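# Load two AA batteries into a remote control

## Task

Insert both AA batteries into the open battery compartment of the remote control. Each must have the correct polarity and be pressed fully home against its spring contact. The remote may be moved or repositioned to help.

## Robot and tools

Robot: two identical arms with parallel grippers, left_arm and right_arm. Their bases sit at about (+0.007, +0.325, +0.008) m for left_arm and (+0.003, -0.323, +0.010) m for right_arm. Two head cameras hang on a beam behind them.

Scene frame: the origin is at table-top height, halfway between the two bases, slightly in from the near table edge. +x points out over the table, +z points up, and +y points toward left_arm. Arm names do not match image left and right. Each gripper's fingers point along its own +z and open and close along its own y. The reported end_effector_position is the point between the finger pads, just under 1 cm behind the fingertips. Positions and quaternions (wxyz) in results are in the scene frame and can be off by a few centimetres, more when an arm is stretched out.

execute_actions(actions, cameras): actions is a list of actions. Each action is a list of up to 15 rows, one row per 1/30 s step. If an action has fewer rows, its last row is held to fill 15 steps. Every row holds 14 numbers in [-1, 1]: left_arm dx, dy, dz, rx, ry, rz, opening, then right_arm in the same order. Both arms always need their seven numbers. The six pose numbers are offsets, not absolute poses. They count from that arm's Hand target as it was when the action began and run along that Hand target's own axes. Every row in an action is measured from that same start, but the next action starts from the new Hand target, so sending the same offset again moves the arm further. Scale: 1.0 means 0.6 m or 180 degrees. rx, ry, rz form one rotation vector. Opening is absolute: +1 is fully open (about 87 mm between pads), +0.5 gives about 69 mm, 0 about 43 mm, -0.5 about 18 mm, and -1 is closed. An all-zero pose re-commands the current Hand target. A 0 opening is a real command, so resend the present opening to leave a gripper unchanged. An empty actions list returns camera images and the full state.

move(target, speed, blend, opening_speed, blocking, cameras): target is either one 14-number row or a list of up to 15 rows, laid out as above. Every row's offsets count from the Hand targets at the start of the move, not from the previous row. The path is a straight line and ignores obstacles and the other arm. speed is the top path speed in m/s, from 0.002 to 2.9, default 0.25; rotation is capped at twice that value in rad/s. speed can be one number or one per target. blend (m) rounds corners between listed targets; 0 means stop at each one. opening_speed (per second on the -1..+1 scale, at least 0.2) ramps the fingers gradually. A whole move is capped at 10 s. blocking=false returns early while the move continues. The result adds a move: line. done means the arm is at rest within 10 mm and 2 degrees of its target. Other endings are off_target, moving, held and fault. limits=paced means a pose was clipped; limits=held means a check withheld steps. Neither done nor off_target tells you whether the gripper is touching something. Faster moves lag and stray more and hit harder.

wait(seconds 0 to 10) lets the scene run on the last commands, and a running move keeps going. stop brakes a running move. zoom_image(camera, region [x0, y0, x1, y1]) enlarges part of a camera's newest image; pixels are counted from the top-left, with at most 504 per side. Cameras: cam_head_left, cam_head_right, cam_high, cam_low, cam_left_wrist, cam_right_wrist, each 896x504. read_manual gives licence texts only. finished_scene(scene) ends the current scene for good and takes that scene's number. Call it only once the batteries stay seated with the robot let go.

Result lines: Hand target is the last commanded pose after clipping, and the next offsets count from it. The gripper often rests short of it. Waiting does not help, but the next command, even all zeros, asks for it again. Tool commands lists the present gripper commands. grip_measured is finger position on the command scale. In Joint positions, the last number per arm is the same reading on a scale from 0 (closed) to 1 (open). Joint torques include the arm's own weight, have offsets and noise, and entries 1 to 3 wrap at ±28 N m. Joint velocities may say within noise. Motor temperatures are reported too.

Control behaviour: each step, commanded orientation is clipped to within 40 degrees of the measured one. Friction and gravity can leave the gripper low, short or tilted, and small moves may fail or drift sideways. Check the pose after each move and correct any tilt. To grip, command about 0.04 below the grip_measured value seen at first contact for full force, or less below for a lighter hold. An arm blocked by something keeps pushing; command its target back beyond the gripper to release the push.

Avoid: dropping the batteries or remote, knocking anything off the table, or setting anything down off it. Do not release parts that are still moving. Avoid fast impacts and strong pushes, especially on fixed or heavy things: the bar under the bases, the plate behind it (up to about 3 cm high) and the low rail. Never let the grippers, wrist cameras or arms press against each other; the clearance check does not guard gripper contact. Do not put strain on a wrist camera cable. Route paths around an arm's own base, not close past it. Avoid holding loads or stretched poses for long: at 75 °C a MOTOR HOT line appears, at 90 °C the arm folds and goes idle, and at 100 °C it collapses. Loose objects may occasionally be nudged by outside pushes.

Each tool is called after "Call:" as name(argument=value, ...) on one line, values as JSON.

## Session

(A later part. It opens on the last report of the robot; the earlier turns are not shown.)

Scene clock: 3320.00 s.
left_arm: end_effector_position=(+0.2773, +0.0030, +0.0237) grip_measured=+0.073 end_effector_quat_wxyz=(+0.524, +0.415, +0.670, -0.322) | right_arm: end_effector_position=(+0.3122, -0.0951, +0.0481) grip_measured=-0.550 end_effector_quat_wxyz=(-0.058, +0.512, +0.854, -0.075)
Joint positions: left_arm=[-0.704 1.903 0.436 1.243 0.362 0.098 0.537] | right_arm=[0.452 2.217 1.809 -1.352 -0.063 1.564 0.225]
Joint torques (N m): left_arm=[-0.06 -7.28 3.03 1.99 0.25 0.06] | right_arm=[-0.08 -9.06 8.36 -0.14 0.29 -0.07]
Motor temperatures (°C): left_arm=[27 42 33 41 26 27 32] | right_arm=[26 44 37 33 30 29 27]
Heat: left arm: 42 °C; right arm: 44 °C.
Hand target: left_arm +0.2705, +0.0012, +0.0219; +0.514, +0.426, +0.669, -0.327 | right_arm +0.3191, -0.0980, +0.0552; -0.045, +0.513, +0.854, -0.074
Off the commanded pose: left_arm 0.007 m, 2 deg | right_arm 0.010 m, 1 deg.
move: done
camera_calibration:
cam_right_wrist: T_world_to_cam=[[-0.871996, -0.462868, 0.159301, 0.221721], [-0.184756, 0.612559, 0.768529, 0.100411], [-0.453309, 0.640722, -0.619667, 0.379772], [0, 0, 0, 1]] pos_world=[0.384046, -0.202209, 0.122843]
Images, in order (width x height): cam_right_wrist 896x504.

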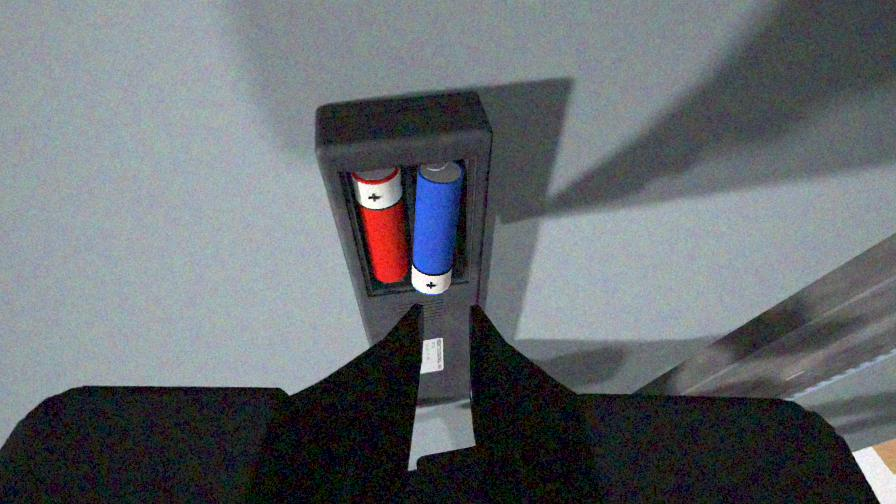

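Call:
move(target=[0,0,0,0,0,0,0.0,0.0,0.0,0.026,0,0,0,-0.5], speed=0.06, cameras=["cam_right_wrist"])

Scene clock: 3362.03 s.
left_arm: end_effector_position=(+0.2773, +0.0030, +0.0237) grip_measured=+0.073 end_effector_quat_wxyz=(+0.524, +0.415, +0.670, -0.322) | right_arm: end_effector_position=(+0.3106, -0.0964, +0.0409) grip_measured=-0.500 end_effector_quat_wxyz=(-0.059, +0.512, +0.853, -0.077)
Joint positions: left_arm=[-0.704 1.903 0.436 1.243 0.362 0.098 0.537] | right_arm=[0.452 2.219 1.781 -1.327 -0.063 1.564 0.25]
Joint torques (N m): left_arm=[-0.05 -7.28 2.96 1.99 0.27 0.04] | right_arm=[0.01 -9.14 5.11 0.19 0.28 -0.05]
Motor temperatures (°C): left_arm=[27 42 33 41 26 27 32] | right_arm=[26 50 41 32 29 28 27]
Heat: left arm: 42 °C; right arm: 50 °C.
Hand target: left_arm +0.2705, +0.0012, +0.0219; +0.514, +0.426, +0.669, -0.327 | right_arm +0.3167, -0.0994, +0.0398; -0.045, +0.513, +0.854, -0.075
Off the commanded pose: left_arm 0.007 m, 2 deg | right_arm 0.007 m, 2 deg.
move: done
camera_calibration:
cam_right_wrist: T_world_to_cam=[[-0.871454, -0.462369, 0.163655, 0.220554], [-0.181844, 0.614461, 0.767705, 0.105804], [-0.455522, 0.63926, -0.619553, 0.375855], [0, 0, 0, 1]] pos_world=[0.382653, -0.203304, 0.11554]
Images, in order (width x height): cam_right_wrist 896x504.

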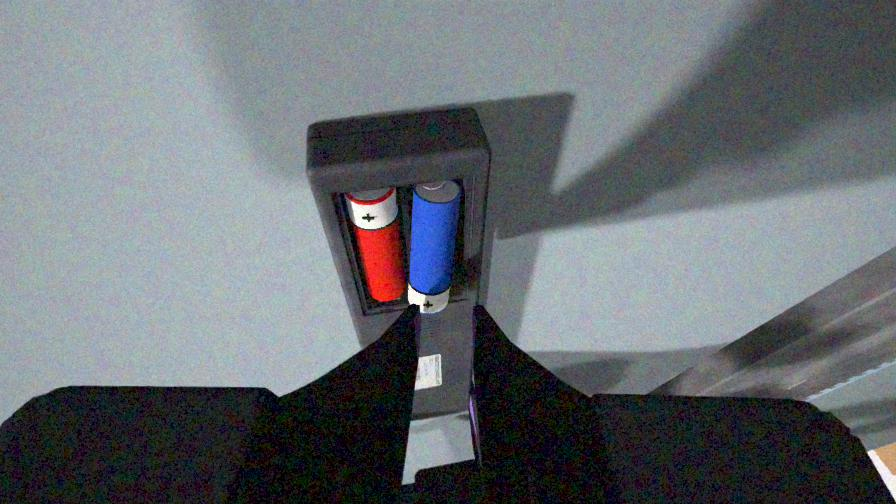

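Call:
move(target=[0,0,0,0,0,0,0.0,0.0,0.0,0.02,0,0,0,-0.33], speed=0.05, cameras=["cam_right_wrist"])

Scene clock: 3379.07 s.
left_arm: end_effector_position=(+0.2773, +0.0029, +0.0237) grip_measured=+0.073 end_effector_quat_wxyz=(+0.524, +0.415, +0.670, -0.322) | right_arm: end_effector_position=(+0.3093, -0.0976, +0.0306) grip_measured=-0.330 end_effector_quat_wxyz=(-0.058, +0.512, +0.854, -0.076)
Joint positions: left_arm=[-0.704 1.903 0.436 1.243 0.362 0.098 0.537] | right_arm=[0.452 2.219 1.74 -1.284 -0.063 1.564 0.335]
Joint torques (N m): left_arm=[-0.08 -7.32 3 1.97 0.25 0.04] | right_arm=[0.13 -8.95 4.78 0.23 0.27 -0.06]
Heat: left arm: 42 °C; right arm: 52 °C.
Hand target: left_arm +0.2705, +0.0012, +0.0219; +0.514, +0.426, +0.669, -0.327 | right_arm +0.3149, -0.1003, +0.0280; -0.045, +0.513, +0.854, -0.075
Off the commanded pose: left_arm 0.007 m, 2 deg | right_arm 0.007 m, 2 deg.
move: done
camera_calibration:
cam_right_wrist: T_world_to_cam=[[-0.871734, -0.462679, 0.161269, 0.220755], [-0.183561, 0.613547, 0.768027, 0.114628], [-0.454296, 0.639913, -0.61978, 0.369293], [0, 0, 0, 1]] pos_world=[0.381249, -0.204506, 0.105242]
Images, in order (width x height): cam_right_wrist 896x504.

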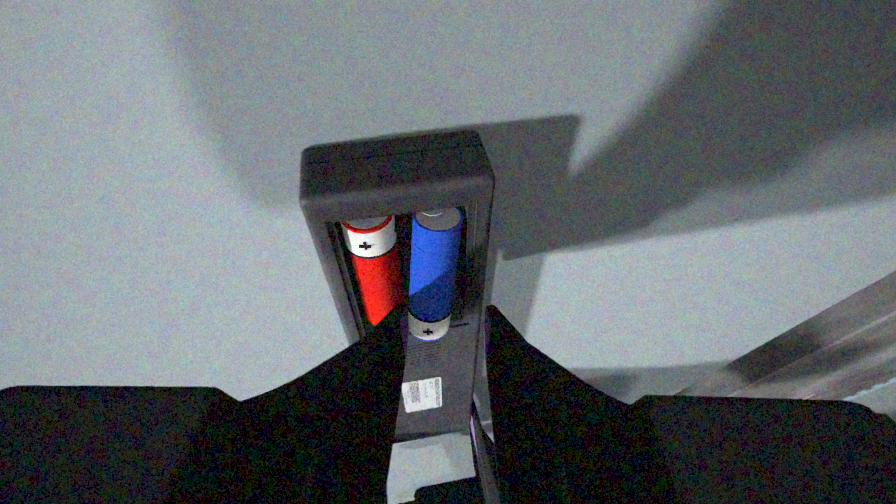

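Call:
move(target=[[0,0,0,0,0,0,0.0,0.0,0.0,0.005,0,0,0,-0.33],[0,0,0,0,0,0,0.0,0.0,0.0,0.005,0,0,0,-0.76]], speed=0.05, opening_speed=0.4, cameras=["cam_right_wrist"])

Scene clock: 3389.57 s.
left_arm: end_effector_position=(+0.2773, +0.0029, +0.0237) grip_measured=+0.073 end_effector_quat_wxyz=(+0.524, +0.415, +0.670, -0.322) | right_arm: end_effector_position=(+0.3137, -0.0953, +0.0289) grip_measured=-0.604 end_effector_quat_wxyz=(-0.053, +0.512, +0.855, -0.067)
Joint positions: left_arm=[-0.704 1.903 0.436 1.243 0.362 0.098 0.537] | right_arm=[0.452 2.219 1.737 -1.259 -0.063 1.564 0.198]
Joint torques (N m): left_arm=[-0.03 -7.34 3.02 1.99 0.26 0.02] | right_arm=[0.18 -8.92 4.07 0.14 0.28 -0.05]
Heat: left arm: 42 °C; right arm: 52 °C.
Hand target: left_arm +0.2705, +0.0012, +0.0219; +0.514, +0.426, +0.669, -0.327 | right_arm +0.3144, -0.1006, +0.0251; -0.045, +0.513, +0.854, -0.075
Off the commanded pose: left_arm 0.007 m, 2 deg | right_arm 0.007 m, 1 deg.
move: done
camera_calibration:
cam_right_wrist: T_world_to_cam=[[-0.87418, -0.464932, 0.14017, 0.227156], [-0.198542, 0.605625, 0.770584, 0.119268], [-0.44316, 0.645799, -0.621734, 0.365912], [0, 0, 0, 1]] pos_world=[0.384412, -0.202925, 0.103754]
Images, in order (width x height): cam_right_wrist 896x504.

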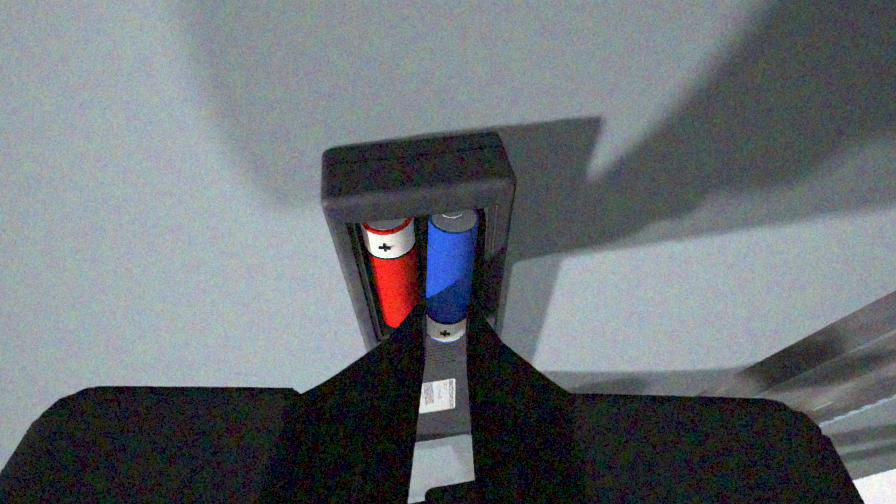

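Call:
move(target=[0,0,0,0,0,0,0.0,-0.022,-0.025,0.0,0,0,0,-0.8], speed=0.06, cameras=["cam_right_wrist"])

Scene clock: 3394.77 s.
left_arm: end_effector_position=(+0.2722, -0.0008, +0.0237) grip_measured=+0.073 end_effector_quat_wxyz=(+0.520, +0.421, +0.667, -0.328) | right_arm: end_effector_position=(+0.3031, -0.1039, +0.0270) grip_measured=-0.611 end_effector_quat_wxyz=(-0.059, +0.511, +0.855, -0.067)
Joint positions: left_arm=[-0.717 1.903 0.436 1.242 0.368 0.098 0.537] | right_arm=[0.441 2.177 1.657 -1.23 -0.072 1.55 0.195]
Joint torques (N m): left_arm=[0.25 -7.32 2.99 1.96 0.18 0.03] | right_arm=[-1.83 -9.98 3.43 0.1 0.43 -0.22]
Heat: left arm: 42 °C; right arm: 53 °C.
Hand target: left_arm +0.2705, +0.0012, +0.0219; +0.514, +0.426, +0.669, -0.327 | right_arm +0.3076, -0.1192, +0.0277; -0.045, +0.513, +0.854, -0.075
Off the commanded pose: left_arm 0.003 m, 1 deg | right_arm 0.016 m, 2 deg.
move: off_target (right_arm)
camera_calibration:
cam_right_wrist: T_world_to_cam=[[-0.871777, -0.466962, 0.148161, 0.212853], [-0.189781, 0.600713, 0.776613, 0.120501], [-0.451651, 0.648914, -0.612308, 0.368221], [0, 0, 0, 1]] pos_world=[0.374736, -0.211936, 0.100346]
Images, in order (width x height): cam_right_wrist 896x504.

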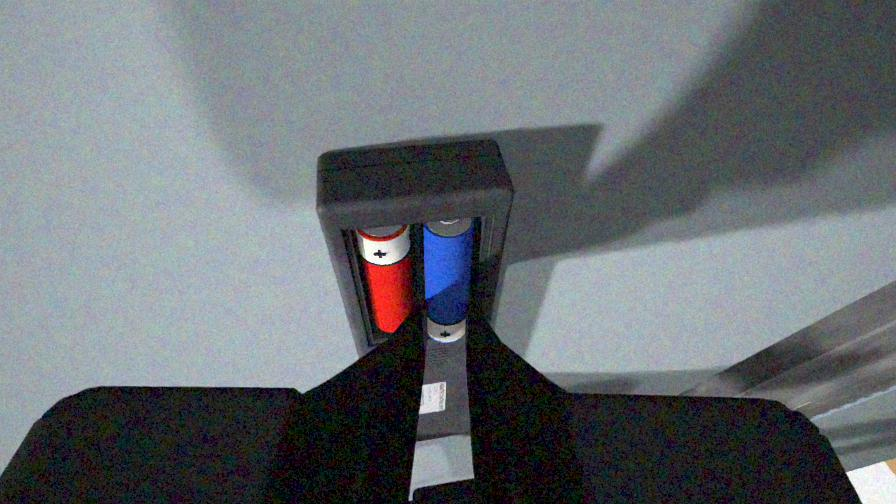

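Call:
move(target=[0,0,0,0,0,0,0.0,-0.005,0.006,0.035,0.0,-0.05,0,-0.82], speed=0.06, cameras=["cam_right_wrist"])

Scene clock: 3410.93 s.
left_arm: end_effector_position=(+0.2722, -0.0008, +0.0237) grip_measured=+0.073 end_effector_quat_wxyz=(+0.520, +0.421, +0.667, -0.328) | right_arm: end_effector_position=(+0.3046, -0.1021, +0.0264) grip_measured=-0.611 end_effector_quat_wxyz=(-0.016, +0.506, +0.859, -0.078)
Joint positions: left_arm=[-0.717 1.903 0.436 1.242 0.368 0.098 0.537] | right_arm=[0.481 2.159 1.646 -1.21 0.008 1.585 0.195]
Joint torques (N m): left_arm=[0.16 -7.39 3.02 1.99 0.17 0.04] | right_arm=[0.28 -6.93 1.94 0.38 1.23 0.03]
Heat: left arm: 42 °C; right arm: 54 °C.
Hand target: left_arm +0.2705, +0.0012, +0.0219; +0.514, +0.426, +0.669, -0.327 | right_arm +0.3089, -0.1218, +0.0064; +0.022, +0.506, +0.855, -0.115
Off the commanded pose: left_arm 0.003 m, 1 deg | right_arm 0.028 m, 6 deg.
move: off_target (right_arm)
camera_calibration:
cam_right_wrist: T_world_to_cam=[[-0.871161, -0.475558, 0.122161, 0.214713], [-0.249442, 0.642963, 0.724139, 0.144002], [-0.422915, 0.600369, -0.678748, 0.355488], [0, 0, 0, 1]] pos_world=[0.373311, -0.203903, 0.11078]
Images, in order (width x height): cam_right_wrist 896x504.

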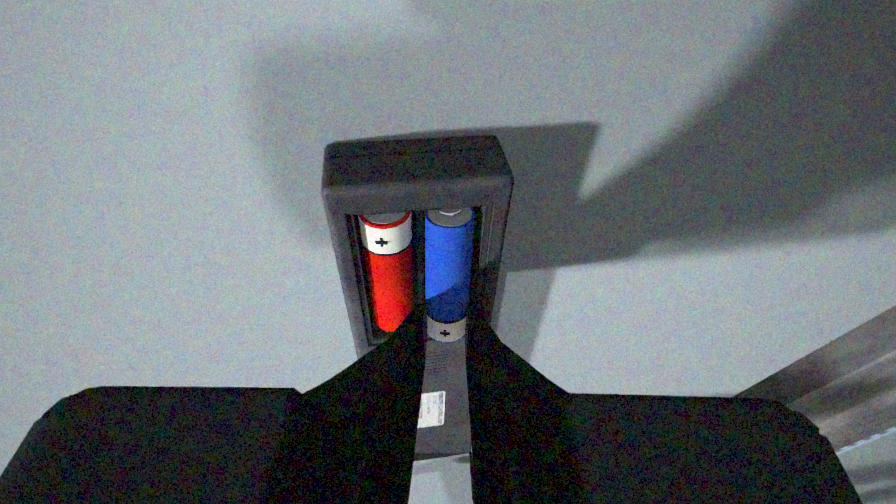

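Call:
move(target=[[0,0,0,0,0,0,0.0,0.022,0.015,-0.0362,0,0.0,0,-0.80],[0,0,0,0,0,0,0.0,0.022,0.015,-0.0362,0,0,0,-0.40]], speed=0.06, opening_speed=0.4, cameras=["cam_right_wrist"])

Scene clock: 3428.27 s.
left_arm: end_effector_position=(+0.2722, -0.0008, +0.0237) grip_measured=+0.073 end_effector_quat_wxyz=(+0.520, +0.421, +0.667, -0.328) | right_arm: end_effector_position=(+0.3053, -0.1002, +0.0272) grip_measured=-0.490 end_effector_quat_wxyz=(+0.009, +0.502, +0.858, -0.109)
Joint positions: left_arm=[-0.717 1.903 0.436 1.242 0.368 0.098 0.537] | right_arm=[0.516 2.196 1.714 -1.274 0.075 1.619 0.255]
Joint torques (N m): left_arm=[0.28 -7.34 3.03 1.99 0.21 0.04] | right_arm=[0.53 -7.42 6.91 0.07 0.43 0.08]
Heat: left arm: 42 °C; right arm: 51 °C.
Hand target: left_arm +0.2705, +0.0012, +0.0219; +0.514, +0.426, +0.669, -0.327 | right_arm +0.3120, -0.1016, +0.0239; +0.023, +0.506, +0.855, -0.115
Off the commanded pose: left_arm 0.003 m, 1 deg | right_arm 0.008 m, 2 deg.
move: done
camera_calibration:
cam_right_wrist: T_world_to_cam=[[-0.866834, -0.475147, 0.151108, 0.214127], [-0.263931, 0.6944, 0.669439, 0.153449], [-0.423011, 0.540411, -0.727336, 0.350529], [0, 0, 0, 1]] pos_world=[0.374391, -0.194243, 0.119871]
Images, in order (width x height): cam_right_wrist 896x504.

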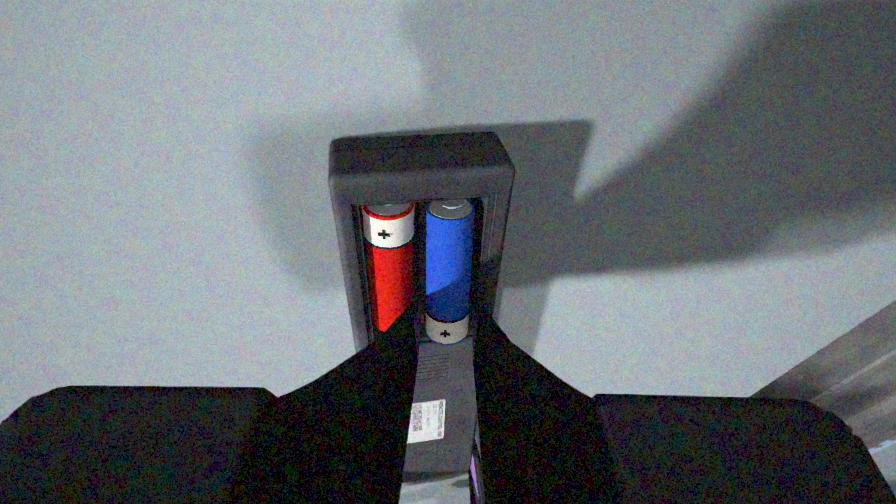

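Call:
move(target=[[0,0,0,0,0,0,0.0,0,0,-0.0667,0,0.0,0,-0.40],[0,0,0,0,0,0,0.0,-0.0067,-0.0067,-0.0563,-0.0553,0.0503,0.0043,-0.85]], speed=0.08, opening_speed=0.8, cameras=["cam_right_wrist"])

Scene clock: 3444.90 s.
left_arm: end_effector_position=(+0.2727, -0.0004, +0.0237) grip_measured=+0.073 end_effector_quat_wxyz=(+0.521, +0.421, +0.667, -0.328) | right_arm: end_effector_position=(+0.3056, -0.1017, +0.0425) grip_measured=-0.850 end_effector_quat_wxyz=(-0.007, +0.512, +0.858, -0.031)
Joint positions: left_arm=[-0.715 1.903 0.436 1.242 0.368 0.098 0.537] | right_arm=[0.464 2.058 1.559 -1.133 -0.023 1.579 0.075]
Joint torques (N m): left_arm=[0.27 -7.3 3.02 2 0.2 0.04] | right_arm=[-0.98 -11.48 5.22 0.46 -0.19 -0.12]
Heat: left arm: 42 °C; right arm: 52 °C.
Hand target: left_arm +0.2705, +0.0012, +0.0219; +0.514, +0.426, +0.669, -0.327 | right_arm +0.3131, -0.0996, +0.0581; +0.000, +0.515, +0.857, +0.000
Off the commanded pose: left_arm 0.003 m, 1 deg | right_arm 0.017 m, 4 deg.
move: off_target (right_arm); target 2's new opening was sent with right_arm's hand 0.017 m and 4 deg from that target
camera_calibration:
cam_right_wrist: T_world_to_cam=[[-0.881151, -0.471773, 0.0316793, 0.221195], [-0.290073, 0.59226, 0.751722, 0.138437], [-0.373405, 0.653191, -0.658719, 0.35597], [0, 0, 0, 1]] pos_world=[0.367984, -0.210153, 0.12341]
Images, in order (width x height): cam_right_wrist 896x504.

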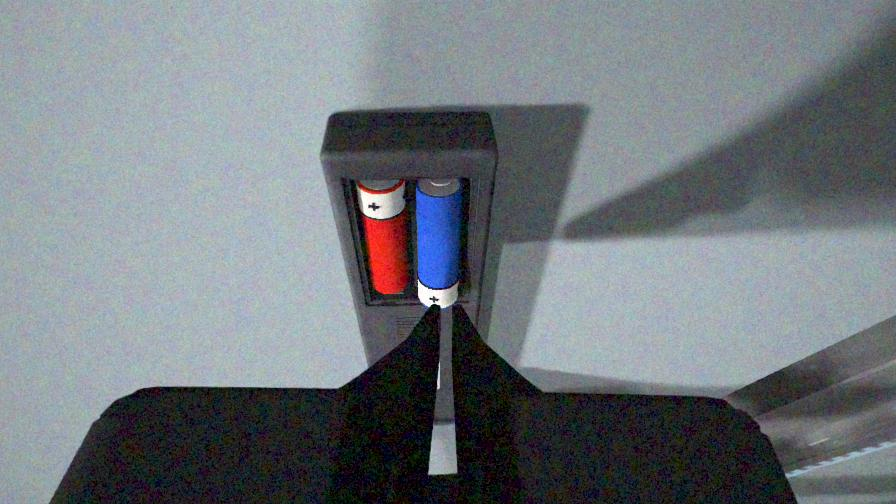

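Call:
move(target=[0,0,0,0,0,0,0.0,0.0,0.011,-0.006,0,0,0,-0.85], speed=0.06, cameras=[])

Scene clock: 3455.57 s.
left_arm: end_effector_position=(+0.2727, -0.0004, +0.0237) grip_measured=+0.073 end_effector_quat_wxyz=(+0.521, +0.421, +0.667, -0.328) | right_arm: end_effector_position=(+0.3089, -0.0997, +0.0453) grip_measured=-0.850 end_effector_quat_wxyz=(-0.004, +0.512, +0.859, -0.025)
Joint positions: left_arm=[-0.715 1.903 0.436 1.242 0.368 0.098 0.537] | right_arm=[0.464 2.058 1.571 -1.133 -0.023 1.579 0.075]
Joint torques (N m): left_arm=[0.23 -7.39 3 1.99 0.18 0.05] | right_arm=[-1.03 -9.8 8.47 0.25 -0.18 -0.14]
Heat: left arm: 42 °C; right arm: 53 °C.
Hand target: left_arm +0.2705, +0.0012, +0.0219; +0.514, +0.426, +0.669, -0.327 | right_arm +0.3189, -0.0964, +0.0617; -0.001, +0.515, +0.857, +0.000
Off the commanded pose: left_arm 0.003 m, 1 deg | right_arm 0.019 m, 3 deg.
move: off_target (right_arm)
No camera images: "cameras" was empty.

Call:
move(target=[[0,0,0,0,0,0,0.0,0.0,0.004,-0.001,0,0,0,-0.85],[0,0,0,0,0,0,0.0,0.0,0.0,0.035,0,0,0,-0.85]], speed=0.06, cameras=["cam_right_wrist"])

Scene clock: 3463.90 s.
left_arm: end_effector_position=(+0.2727, -0.0004, +0.0237) grip_measured=+0.073 end_effector_quat_wxyz=(+0.521, +0.421, +0.667, -0.328) | right_arm: end_effector_position=(+0.3134, -0.0974, +0.0390) grip_measured=-0.850 end_effector_quat_wxyz=(+0.002, +0.511, +0.859, -0.014)
Joint positions: left_arm=[-0.715 1.903 0.436 1.242 0.368 0.098 0.537] | right_arm=[0.464 2.059 1.548 -1.083 -0.024 1.579 0.075]
Joint torques (N m): left_arm=[0.29 -7.28 3.02 2 0.19 0.05] | right_arm=[-0.83 -8.36 5.31 0.54 -0.17 -0.11]
Heat: left arm: 42 °C; right arm: 52 °C.
Hand target: left_arm +0.2705, +0.0012, +0.0219; +0.514, +0.426, +0.669, -0.327 | right_arm +0.3189, -0.0964, +0.0407; -0.001, +0.515, +0.857, +0.000
Off the commanded pose: left_arm 0.003 m, 1 deg | right_arm 0.006 m, 2 deg.
move: done
camera_calibration:
cam_right_wrist: T_world_to_cam=[[-0.880673, -0.473687, -0.00600246, 0.2313], [-0.31573, 0.577461, 0.752896, 0.147358], [-0.353171, 0.66495, -0.658112, 0.348538], [0, 0, 0, 1]] pos_world=[0.373318, -0.20729, 0.11982]
Images, in order (width x height): cam_right_wrist 896x504.

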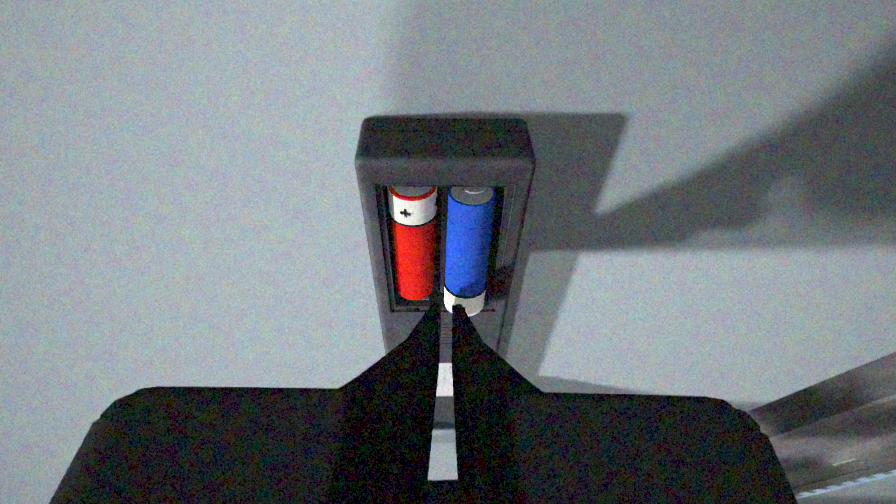

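Call:
move(target=[0,0,0,0,0,0,0.0,0.0,-0.0117,0.0,0,0,0,-0.85], speed=0.06, cameras=[])

Scene clock: 3470.47 s.
left_arm: end_effector_position=(+0.2727, -0.0004, +0.0237) grip_measured=+0.073 end_effector_quat_wxyz=(+0.521, +0.421, +0.667, -0.328) | right_arm: end_effector_position=(+0.3092, -0.0995, +0.0352) grip_measured=-0.850 end_effector_quat_wxyz=(+0.000, +0.512, +0.859, -0.016)
Joint positions: left_arm=[-0.715 1.903 0.436 1.242 0.368 0.098 0.537] | right_arm=[0.464 2.052 1.52 -1.069 -0.026 1.579 0.075]
Joint torques (N m): left_arm=[0.28 -7.3 3.07 1.98 0.16 0.03] | right_arm=[-0.83 -9.8 4.25 0.52 -0.15 -0.1]
Heat: left arm: 42 °C; right arm: 52 °C.
Hand target: left_arm +0.2705, +0.0012, +0.0219; +0.514, +0.426, +0.669, -0.327 | right_arm +0.3127, -0.0997, +0.0407; -0.001, +0.515, +0.857, +0.000
Off the commanded pose: left_arm 0.003 m, 1 deg | right_arm 0.007 m, 2 deg.
move: done
No camera images: "cameras" was empty.

Call:
move(target=[0,0,0,0,0,0,0.0,0.0,-0.004,-0.001,0,0,0,-0.85], speed=0.06, cameras=["cam_right_wrist"])

Scene clock: 3475.83 s.
left_arm: end_effector_position=(+0.2727, -0.0004, +0.0237) grip_measured=+0.073 end_effector_quat_wxyz=(+0.521, +0.421, +0.667, -0.328) | right_arm: end_effector_position=(+0.3072, -0.1002, +0.0346) grip_measured=-0.850 end_effector_quat_wxyz=(-0.001, +0.512, +0.859, -0.016)
Joint positions: left_arm=[-0.715 1.903 0.436 1.242 0.368 0.098 0.537] | right_arm=[0.464 2.045 1.508 -1.064 -0.028 1.579 0.075]
Joint torques (N m): left_arm=[0.18 -7.32 3.03 1.98 0.18 0.04] | right_arm=[-0.81 -9.98 4.29 0.48 -0.13 -0.11]
Heat: left arm: 42 °C; right arm: 52 °C.
Hand target: left_arm +0.2705, +0.0012, +0.0219; +0.514, +0.426, +0.669, -0.327 | right_arm +0.3106, -0.1008, +0.0413; -0.001, +0.515, +0.857, +0.000
Off the commanded pose: left_arm 0.003 m, 1 deg | right_arm 0.008 m, 2 deg.
move: done
camera_calibration:
cam_right_wrist: T_world_to_cam=[[-0.880855, -0.473385, 0.00102864, 0.224349], [-0.309358, 0.577283, 0.755673, 0.148204], [-0.358318, 0.66532, -0.654948, 0.346809], [0, 0, 0, 1]] pos_world=[0.367735, -0.210091, 0.114918]
Images, in order (width x height): cam_right_wrist 896x504.

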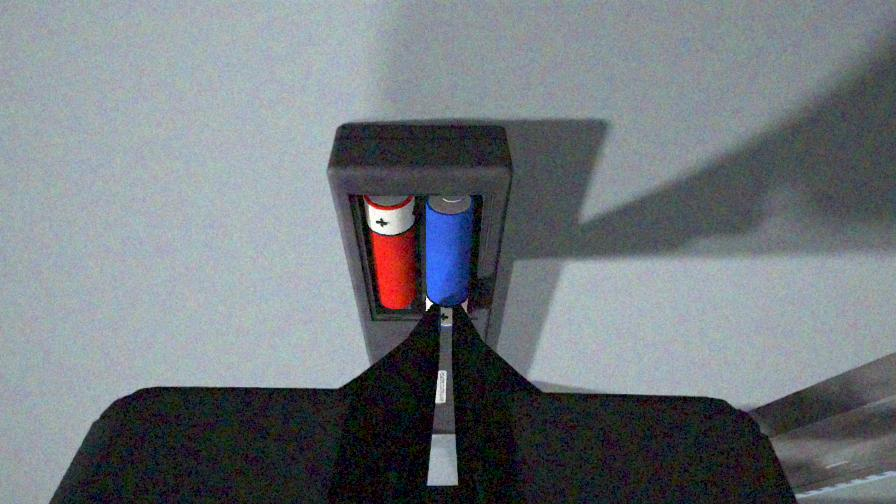

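Call:
move(target=[0,0,0,0,0,0,0.0,0.0,-0.001,0.11,0,0,0,-0.85], speed=0.06, cameras=["cam_right_wrist"])

Scene clock: 3481.77 s.
left_arm: end_effector_position=(+0.2727, -0.0004, +0.0237) grip_measured=+0.073 end_effector_quat_wxyz=(+0.521, +0.421, +0.667, -0.328) | right_arm: end_effector_position=(+0.3070, -0.1016, +0.0284) grip_measured=-0.849 end_effector_quat_wxyz=(-0.003, +0.517, +0.855, +0.022)
Joint positions: left_arm=[-0.715 1.903 0.436 1.242 0.368 0.098 0.537] | right_arm=[0.442 1.993 1.396 -0.941 -0.069 1.574 0.076]
Joint torques (N m): left_arm=[0.27 -7.32 2.96 2 0.17 0.05] | right_arm=[0.91 -0.54 -0.08 1.59 0.32 -0.02]
Heat: left arm: 42 °C; right arm: 52 °C.
Hand target: left_arm +0.2705, +0.0012, +0.0219; +0.514, +0.426, +0.669, -0.327 | right_arm +0.3100, -0.1010, -0.0247; +0.000, +0.515, +0.857, +0.000
Off the commanded pose: left_arm 0.003 m, 1 deg | right_arm 0.053 m, 3 deg.
move: off_target (right_arm)
camera_calibration:
cam_right_wrist: T_world_to_cam=[[-0.886184, -0.459119, -0.0623488, 0.228435], [-0.329675, 0.530258, 0.781115, 0.154394], [-0.325564, 0.712767, -0.621266, 0.337334], [0, 0, 0, 1]] pos_world=[0.363159, -0.217431, 0.103218]
Images, in order (width x height): cam_right_wrist 896x504.

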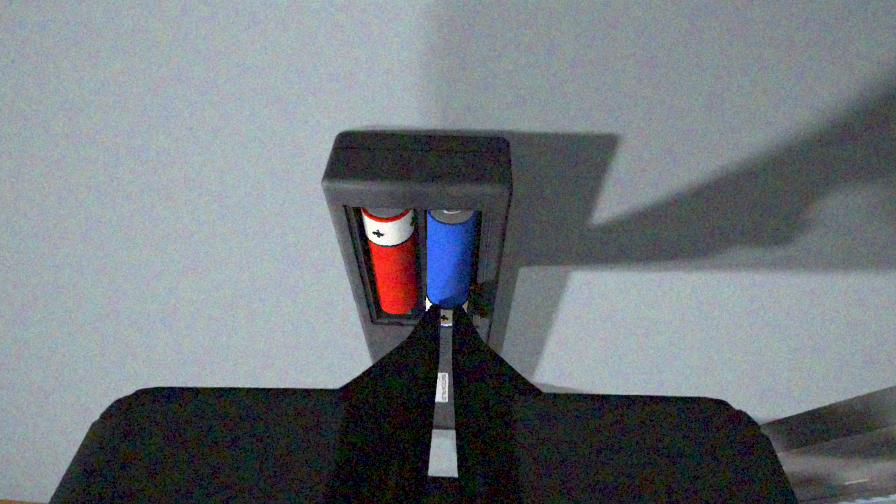

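Call:
move(target=[0,0,0,0,0,0,0.0,0.0,0.0,0.045,0,0,0,-0.85], speed=0.06, cameras=["cam_right_wrist"])

Scene clock: 3487.73 s.
left_arm: end_effector_position=(+0.2727, -0.0004, +0.0237) grip_measured=+0.073 end_effector_quat_wxyz=(+0.521, +0.421, +0.667, -0.328) | right_arm: end_effector_position=(+0.3071, -0.1017, +0.0273) grip_measured=-0.849 end_effector_quat_wxyz=(-0.006, +0.517, +0.855, +0.033)
Joint positions: left_arm=[-0.715 1.903 0.436 1.242 0.368 0.098 0.537] | right_arm=[0.435 1.983 1.371 -0.912 -0.086 1.567 0.076]
Joint torques (N m): left_arm=[0.32 -7.35 3.03 2 0.18 0.03] | right_arm=[1.69 2.59 -2.17 2.08 0.52 0.05]
Heat: left arm: 42 °C; right arm: 50 °C.
Hand target: left_arm +0.2705, +0.0012, +0.0219; +0.514, +0.426, +0.669, -0.327 | right_arm +0.3100, -0.1011, -0.0517; +0.000, +0.515, +0.857, +0.000
Off the commanded pose: left_arm 0.003 m, 1 deg | right_arm 0.079 m, 4 deg.
move: off_target (right_arm)
camera_calibration:
cam_right_wrist: T_world_to_cam=[[-0.885259, -0.458448, -0.0783671, 0.228624], [-0.335677, 0.513158, 0.78993, 0.155135], [-0.321927, 0.725599, -0.608168, 0.336655], [0, 0, 0, 1]] pos_world=[0.362845, -0.219073, 0.100114]
Images, in order (width x height): cam_right_wrist 896x504.

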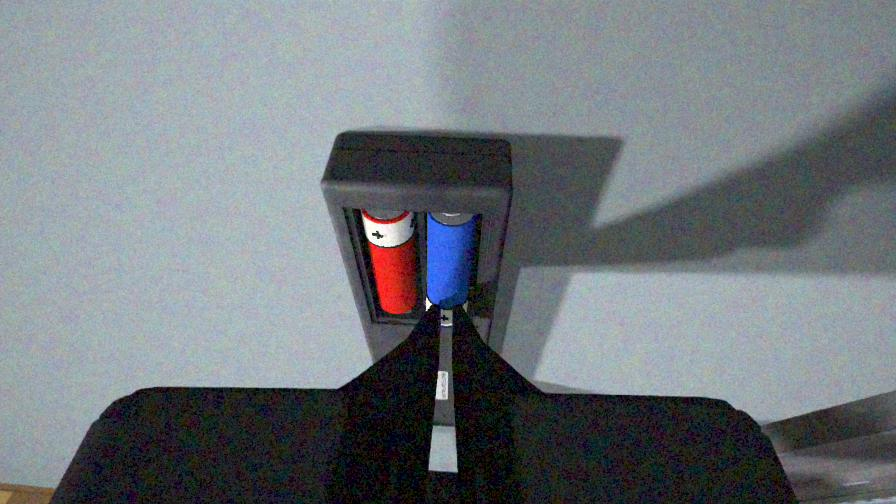

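Call:
move(target=[0,0,0,0,0,0,0.0,0.0,0.0,-0.2,0,0,0,-0.85], speed=0.12, cameras=["cam_right_wrist"])

Scene clock: 3497.87 s.
left_arm: end_effector_position=(+0.2727, -0.0004, +0.0237) grip_measured=+0.073 end_effector_quat_wxyz=(+0.521, +0.421, +0.667, -0.328) | right_arm: end_effector_position=(+0.3021, -0.0989, +0.0568) grip_measured=-0.850 end_effector_quat_wxyz=(-0.017, +0.511, +0.860, -0.004)
Joint positions: left_arm=[-0.715 1.903 0.436 1.242 0.368 0.098 0.537] | right_arm=[0.453 2.007 1.536 -1.126 -0.066 1.566 0.075]
Joint torques (N m): left_arm=[0.2 -7.31 2.96 1.99 0.18 0.03] | right_arm=[-0.1 -8.96 8.46 0.15 0.29 -0.01]
Heat: left arm: 42 °C; right arm: 48 °C.
Hand target: left_arm +0.2705, +0.0012, +0.0219; +0.514, +0.426, +0.669, -0.327 | right_arm +0.3101, -0.1011, +0.0683; +0.000, +0.515, +0.857, +0.000
Off the commanded pose: left_arm 0.003 m, 1 deg | right_arm 0.014 m, 2 deg.
move: off_target (right_arm)
camera_calibration:
cam_right_wrist: T_world_to_cam=[[-0.880069, -0.474837, -0.00305811, 0.220308], [-0.298903, 0.548964, 0.780574, 0.121678], [-0.368966, 0.687873, -0.625056, 0.362388], [0, 0, 0, 1]] pos_world=[0.363965, -0.211464, 0.132208]
Images, in order (width x height): cam_right_wrist 896x504.

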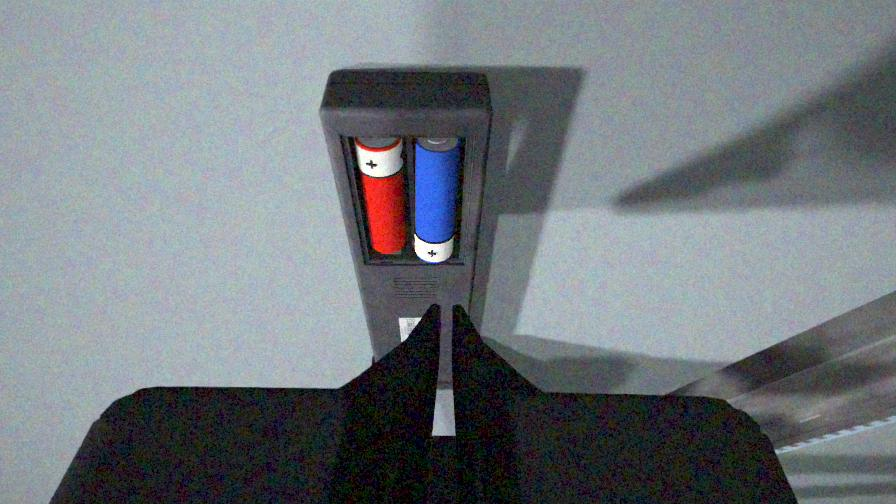

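Call:
zoom_image(camera="cam_right_wrist", region=[330, 120, 490, 280])

Scaled by 3.150 from the camera's 896x504 image, which has a finer 1280x720 frame.

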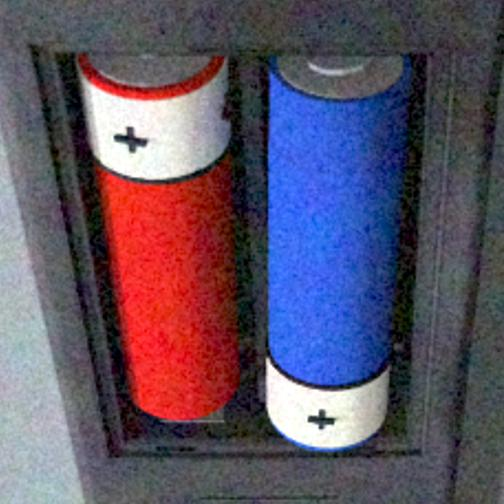

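Call:
zoom_image(camera="cam_right_wrist", region=[350, 200, 480, 280])

Scaled by 3.877 from the camera's 896x504 image, which has a finer 1280x720 frame.

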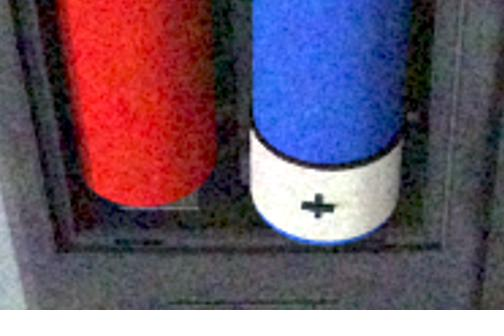

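Call:
wait(seconds=0, cameras=["cam_left_wrist"])

Call:
zoom_image(camera="cam_left_wrist", region=[380, 60, 520, 200])

Scene clock: 3536.37 s.
left_arm: end_effector_position=(+0.2727, -0.0004, +0.0237) grip_measured=+0.073 end_effector_quat_wxyz=(+0.521, +0.421, +0.667, -0.328) | right_arm: end_effector_position=(+0.3020, -0.0989, +0.0568) grip_measured=-0.850 end_effector_quat_wxyz=(-0.017, +0.511, +0.860, -0.005)
Joint positions: left_arm=[-0.715 1.903 0.436 1.242 0.368 0.098 0.537] | right_arm=[0.453 2.007 1.536 -1.126 -0.066 1.566 0.075]
Joint torques (N m): left_arm=[0.24 -7.39 2.99 2 0.17 0.07] | right_arm=[-0.17 -9.02 8.44 0.15 0.29 -0.02]
Heat: left arm: 42 °C; right arm: 48 °C.
Hand target: left_arm +0.2705, +0.0012, +0.0219; +0.514, +0.426, +0.669, -0.327 | right_arm +0.3100, -0.1012, +0.0683; -0.001, +0.515, +0.857, +0.000
Tool commands: left_gripper/opening=+0.0 right_gripper/opening=-0.85
Off the commanded pose: left_arm 0.003 m, 1 deg | right_arm 0.014 m, 2 deg.
camera_calibration:
cam_left_wrist: T_world_to_cam=[[-0.897585, -0.440777, -0.00755198, 0.246319], [-0.398719, 0.819009, -0.41261, 0.137962], [0.188054, -0.367341, -0.910877, 0.112442], [0, 0, 0, 1]] pos_world=[0.254955, 0.0368835, 0.161205]
Images, in order (width x height): cam_left_wrist 896x504.

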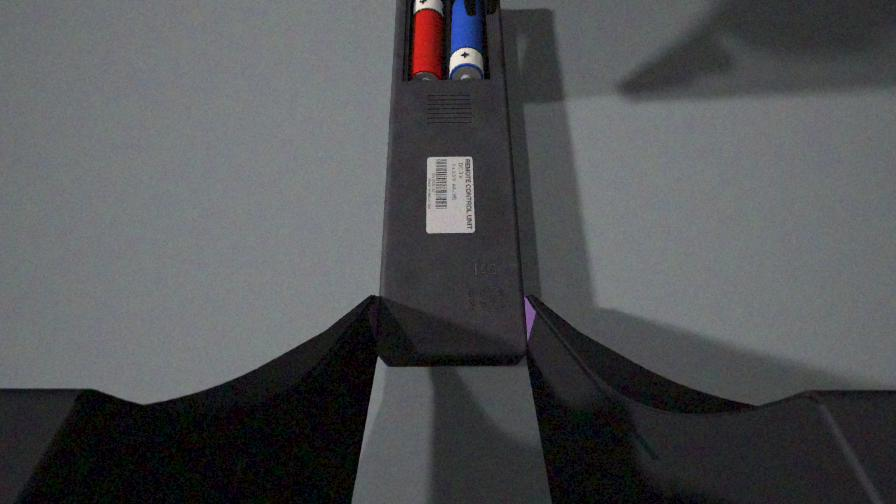

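Scaled by 3.600 from the camera's 896x504 image, which has a finer 1280x720 frame.

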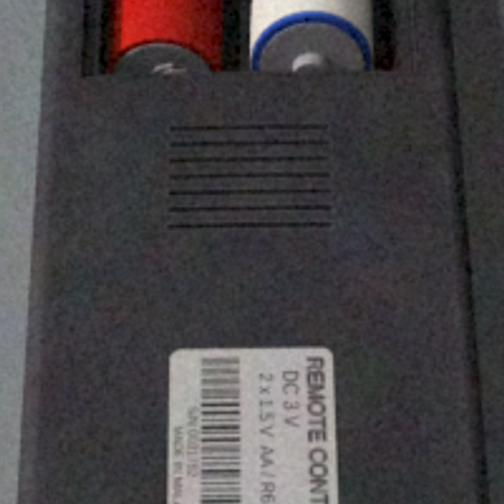

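Call:
move(target=[0,0,0,0,0,0,0.0,0.0,0.0015,0.045,0,0,0,-0.85], speed=0.06, cameras=["cam_right_wrist"])

Scene clock: 3573.73 s.
left_arm: end_effector_position=(+0.2727, -0.0004, +0.0237) grip_measured=+0.073 end_effector_quat_wxyz=(+0.521, +0.421, +0.667, -0.328) | right_arm: end_effector_position=(+0.3031, -0.0991, +0.0404) grip_measured=-0.850 end_effector_quat_wxyz=(-0.017, +0.511, +0.860, -0.005)
Joint positions: left_arm=[-0.715 1.903 0.436 1.242 0.368 0.098 0.537] | right_arm=[0.453 2.027 1.497 -1.069 -0.066 1.566 0.075]
Joint torques (N m): left_arm=[0.27 -7.35 2.97 1.96 0.16 0.04] | right_arm=[0.17 -8.24 5.39 0.52 0.29 0.02]
Heat: left arm: 42 °C; right arm: 49 °C.
Hand target: left_arm +0.2705, +0.0012, +0.0219; +0.514, +0.426, +0.669, -0.327 | right_arm +0.3108, -0.1007, +0.0413; -0.001, +0.515, +0.857, +0.000
Off the commanded pose: left_arm 0.003 m, 1 deg | right_arm 0.008 m, 2 deg.
move: done
camera_calibration:
cam_right_wrist: T_world_to_cam=[[-0.880105, -0.474774, -0.0019043, 0.22089], [-0.298069, 0.54941, 0.780579, 0.134733], [-0.369553, 0.687559, -0.625054, 0.35286], [0, 0, 0, 1]] pos_world=[0.364967, -0.211763, 0.115808]
Images, in order (width x height): cam_right_wrist 896x504.

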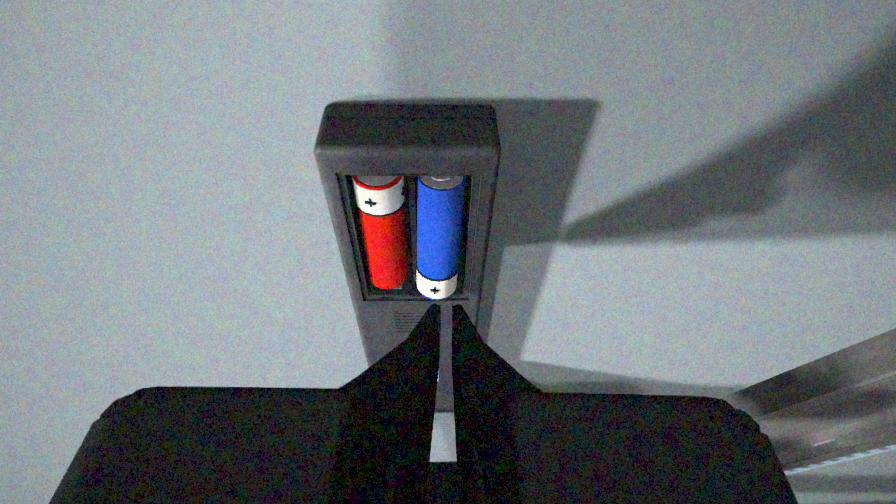

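Call:
move(target=[0,0,0,0,0,0,0.0,-0.014,0.0075,-0.003,0.0,0,0,-0.85], speed=0.06, cameras=[])

Scene clock: 3581.50 s.
left_arm: end_effector_position=(+0.2727, -0.0004, +0.0237) grip_measured=+0.073 end_effector_quat_wxyz=(+0.521, +0.421, +0.667, -0.328) | right_arm: end_effector_position=(+0.3047, -0.1031, +0.0368) grip_measured=-0.850 end_effector_quat_wxyz=(-0.020, +0.513, +0.858, -0.009)
Joint positions: left_arm=[-0.715 1.903 0.436 1.242 0.368 0.098 0.537] | right_arm=[0.442 2.038 1.497 -1.068 -0.066 1.56 0.075]
Joint torques (N m): left_arm=[0.23 -7.34 3 1.99 0.2 0.03] | right_arm=[-0.92 -8.06 8.06 0.37 0.29 -0.13]
Heat: left arm: 42 °C; right arm: 50 °C.
Hand target: left_arm +0.2705, +0.0012, +0.0219; +0.514, +0.426, +0.669, -0.327 | right_arm +0.3188, -0.1060, +0.0431; -0.001, +0.515, +0.857, +0.000
Off the commanded pose: left_arm 0.003 m, 1 deg | right_arm 0.016 m, 2 deg.
move: off_target (right_arm)
No camera images: "cameras" was empty.

Call:
move(target=[0,0,0,0,0,0,0.0,-0.003,0.006,-0.004,0.0,0,0,-0.85], speed=0.06, cameras=["cam_right_wrist"])

Scene clock: 3586.50 s.
left_arm: end_effector_position=(+0.2727, -0.0004, +0.0237) grip_measured=+0.073 end_effector_quat_wxyz=(+0.521, +0.421, +0.667, -0.328) | right_arm: end_effector_position=(+0.3104, -0.1014, +0.0380) grip_measured=-0.850 end_effector_quat_wxyz=(-0.017, +0.512, +0.859, -0.004)
Joint positions: left_arm=[-0.715 1.903 0.436 1.242 0.368 0.098 0.537] | right_arm=[0.439 2.049 1.519 -1.068 -0.066 1.555 0.075]
Joint torques (N m): left_arm=[0.28 -7.25 2.96 1.99 0.2 0.07] | right_arm=[-1.03 -8.08 8.54 0.25 0.28 -0.13]
Heat: left arm: 42 °C; right arm: 51 °C.
Hand target: left_arm +0.2705, +0.0012, +0.0219; +0.514, +0.426, +0.669, -0.327 | right_arm +0.3228, -0.1059, +0.0455; -0.001, +0.515, +0.857, +0.000
Off the commanded pose: left_arm 0.003 m, 1 deg | right_arm 0.015 m, 2 deg.
move: off_target (right_arm)
camera_calibration:
cam_right_wrist: T_world_to_cam=[[-0.881565, -0.472053, -0.00319066, 0.227087], [-0.297457, 0.550232, 0.780233, 0.139891], [-0.366555, 0.688775, -0.625481, 0.354817], [0, 0, 0, 1]] pos_world=[0.371864, -0.214164, 0.113508]
Images, in order (width x height): cam_right_wrist 896x504.

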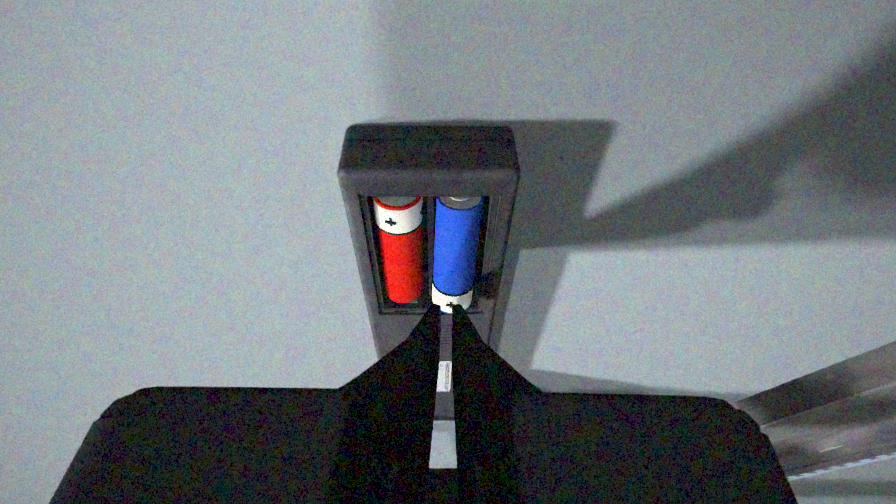

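Call:
move(target=[0,0,0,0,0,0,0.0,0,-0.0075,0.01,0.0,0,0,-0.85], speed=0.06, cameras=["cam_right_wrist"])

Scene clock: 3592.67 s.
left_arm: end_effector_position=(+0.2727, -0.0004, +0.0237) grip_measured=+0.073 end_effector_quat_wxyz=(+0.521, +0.421, +0.667, -0.328) | right_arm: end_effector_position=(+0.3104, -0.1014, +0.0380) grip_measured=-0.850 end_effector_quat_wxyz=(-0.017, +0.512, +0.859, -0.004)
Joint positions: left_arm=[-0.715 1.903 0.436 1.242 0.368 0.098 0.537] | right_arm=[0.439 2.049 1.519 -1.068 -0.066 1.555 0.075]
Joint torques (N m): left_arm=[0.25 -7.25 2.99 1.98 0.18 0.04] | right_arm=[-0.98 -8.83 4.77 0.53 0.28 -0.13]
Heat: left arm: 42 °C; right arm: 51 °C.
Hand target: left_arm +0.2705, +0.0012, +0.0219; +0.514, +0.426, +0.669, -0.327 | right_arm +0.3188, -0.1080, +0.0395; -0.001, +0.515, +0.857, +0.000
Off the commanded pose: left_arm 0.003 m, 1 deg | right_arm 0.011 m, 2 deg.
move: off_target (right_arm)
camera_calibration:
cam_right_wrist: T_world_to_cam=[[-0.881565, -0.472053, -0.00319066, 0.227087], [-0.297457, 0.550232, 0.780233, 0.139891], [-0.366555, 0.688775, -0.625481, 0.354817], [0, 0, 0, 1]] pos_world=[0.371864, -0.214164, 0.113508]
Images, in order (width x height): cam_right_wrist 896x504.

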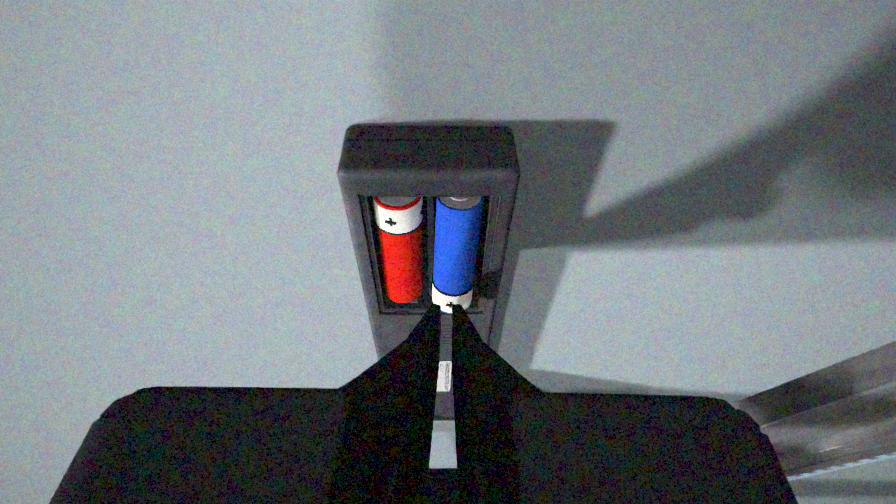

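Call:
move(target=[0,0,0,0,0,0,0.0,0,-0.006,0.008,0.0,0,0,-0.85], speed=0.06, cameras=[])

Scene clock: 3598.67 s.
left_arm: end_effector_position=(+0.2727, -0.0004, +0.0237) grip_measured=+0.073 end_effector_quat_wxyz=(+0.521, +0.421, +0.667, -0.328) | right_arm: end_effector_position=(+0.3068, -0.1042, +0.0322) grip_measured=-0.850 end_effector_quat_wxyz=(-0.020, +0.513, +0.858, -0.009)
Joint positions: left_arm=[-0.715 1.903 0.436 1.242 0.368 0.098 0.537] | right_arm=[0.438 2.049 1.494 -1.055 -0.066 1.554 0.075]
Joint torques (N m): left_arm=[0.25 -7.34 3.08 2 0.19 0.05] | right_arm=[-0.91 -9.36 4.26 0.61 0.29 -0.12]
Heat: left arm: 42 °C; right arm: 51 °C.
Hand target: left_arm +0.2705, +0.0012, +0.0219; +0.514, +0.426, +0.669, -0.327 | right_arm +0.3156, -0.1097, +0.0347; -0.001, +0.515, +0.857, +0.000
Off the commanded pose: left_arm 0.003 m, 1 deg | right_arm 0.011 m, 2 deg.
move: off_target (right_arm)
No camera images: "cameras" was empty.

Call:
move(target=[0,0,0,0,0,0,0.0,0,0.0115,-0.002,0.0,0,0,-0.85], speed=0.06, cameras=["cam_right_wrist"])

Scene clock: 3607.70 s.
left_arm: end_effector_position=(+0.2727, -0.0004, +0.0237) grip_measured=+0.073 end_effector_quat_wxyz=(+0.521, +0.421, +0.667, -0.328) | right_arm: end_effector_position=(+0.3072, -0.1039, +0.0326) grip_measured=-0.850 end_effector_quat_wxyz=(-0.019, +0.512, +0.859, -0.009)
Joint positions: left_arm=[-0.715 1.903 0.436 1.242 0.368 0.098 0.537] | right_arm=[0.438 2.049 1.496 -1.055 -0.066 1.554 0.075]
Joint torques (N m): left_arm=[0.29 -7.25 3 1.99 0.18 0.04] | right_arm=[-0.87 -7.58 7.84 0.45 0.3 -0.11]
Heat: left arm: 42 °C; right arm: 52 °C.
Hand target: left_arm +0.2705, +0.0012, +0.0219; +0.514, +0.426, +0.669, -0.327 | right_arm +0.3217, -0.1065, +0.0359; -0.001, +0.515, +0.857, +0.000
Off the commanded pose: left_arm 0.003 m, 1 deg | right_arm 0.015 m, 2 deg.
move: off_target (right_arm)
camera_calibration:
cam_right_wrist: T_world_to_cam=[[-0.881907, -0.471381, 0.00639578, 0.222947], [-0.29035, 0.553804, 0.780383, 0.142809], [-0.371399, 0.686368, -0.625269, 0.353251], [0, 0, 0, 1]] pos_world=[0.369281, -0.216456, 0.108006]
Images, in order (width x height): cam_right_wrist 896x504.

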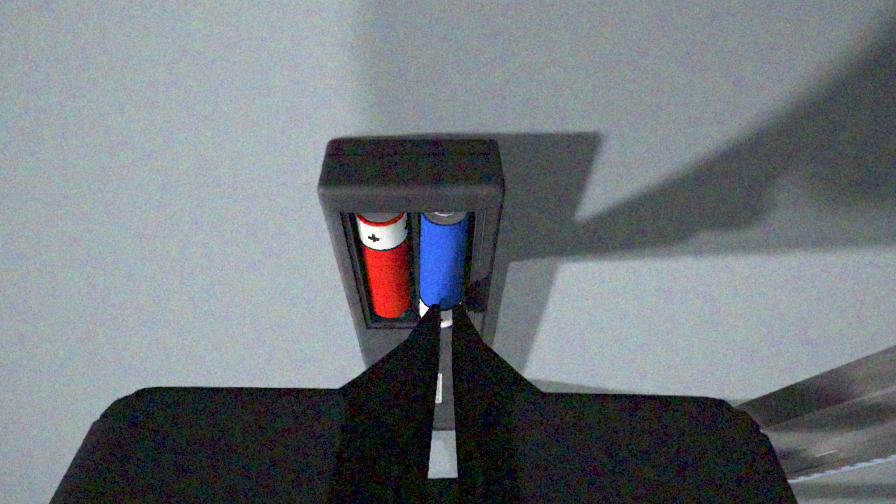

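Call:
move(target=[0,0,0,0,0,0,0.0,0,0.005,-0.006,0.0,0,0,-0.85], speed=0.06, cameras=[])

Scene clock: 3614.10 s.
left_arm: end_effector_position=(+0.2727, -0.0004, +0.0237) grip_measured=+0.073 end_effector_quat_wxyz=(+0.521, +0.421, +0.667, -0.328) | right_arm: end_effector_position=(+0.3115, -0.1017, +0.0325) grip_measured=-0.850 end_effector_quat_wxyz=(-0.018, +0.512, +0.859, -0.006)
Joint positions: left_arm=[-0.715 1.903 0.436 1.242 0.368 0.098 0.537] | right_arm=[0.438 2.061 1.514 -1.055 -0.066 1.554 0.075]
Joint torques (N m): left_arm=[0.31 -7.31 3.06 1.96 0.18 0.04] | right_arm=[-0.91 -8.1 8.46 0.3 0.29 -0.11]
Heat: left arm: 42 °C; right arm: 51 °C.
Hand target: left_arm +0.2705, +0.0012, +0.0219; +0.514, +0.426, +0.669, -0.327 | right_arm +0.3243, -0.1050, +0.0395; -0.001, +0.515, +0.857, +0.000
Off the commanded pose: left_arm 0.003 m, 1 deg | right_arm 0.015 m, 2 deg.
move: off_target (right_arm)
No camera images: "cameras" was empty.


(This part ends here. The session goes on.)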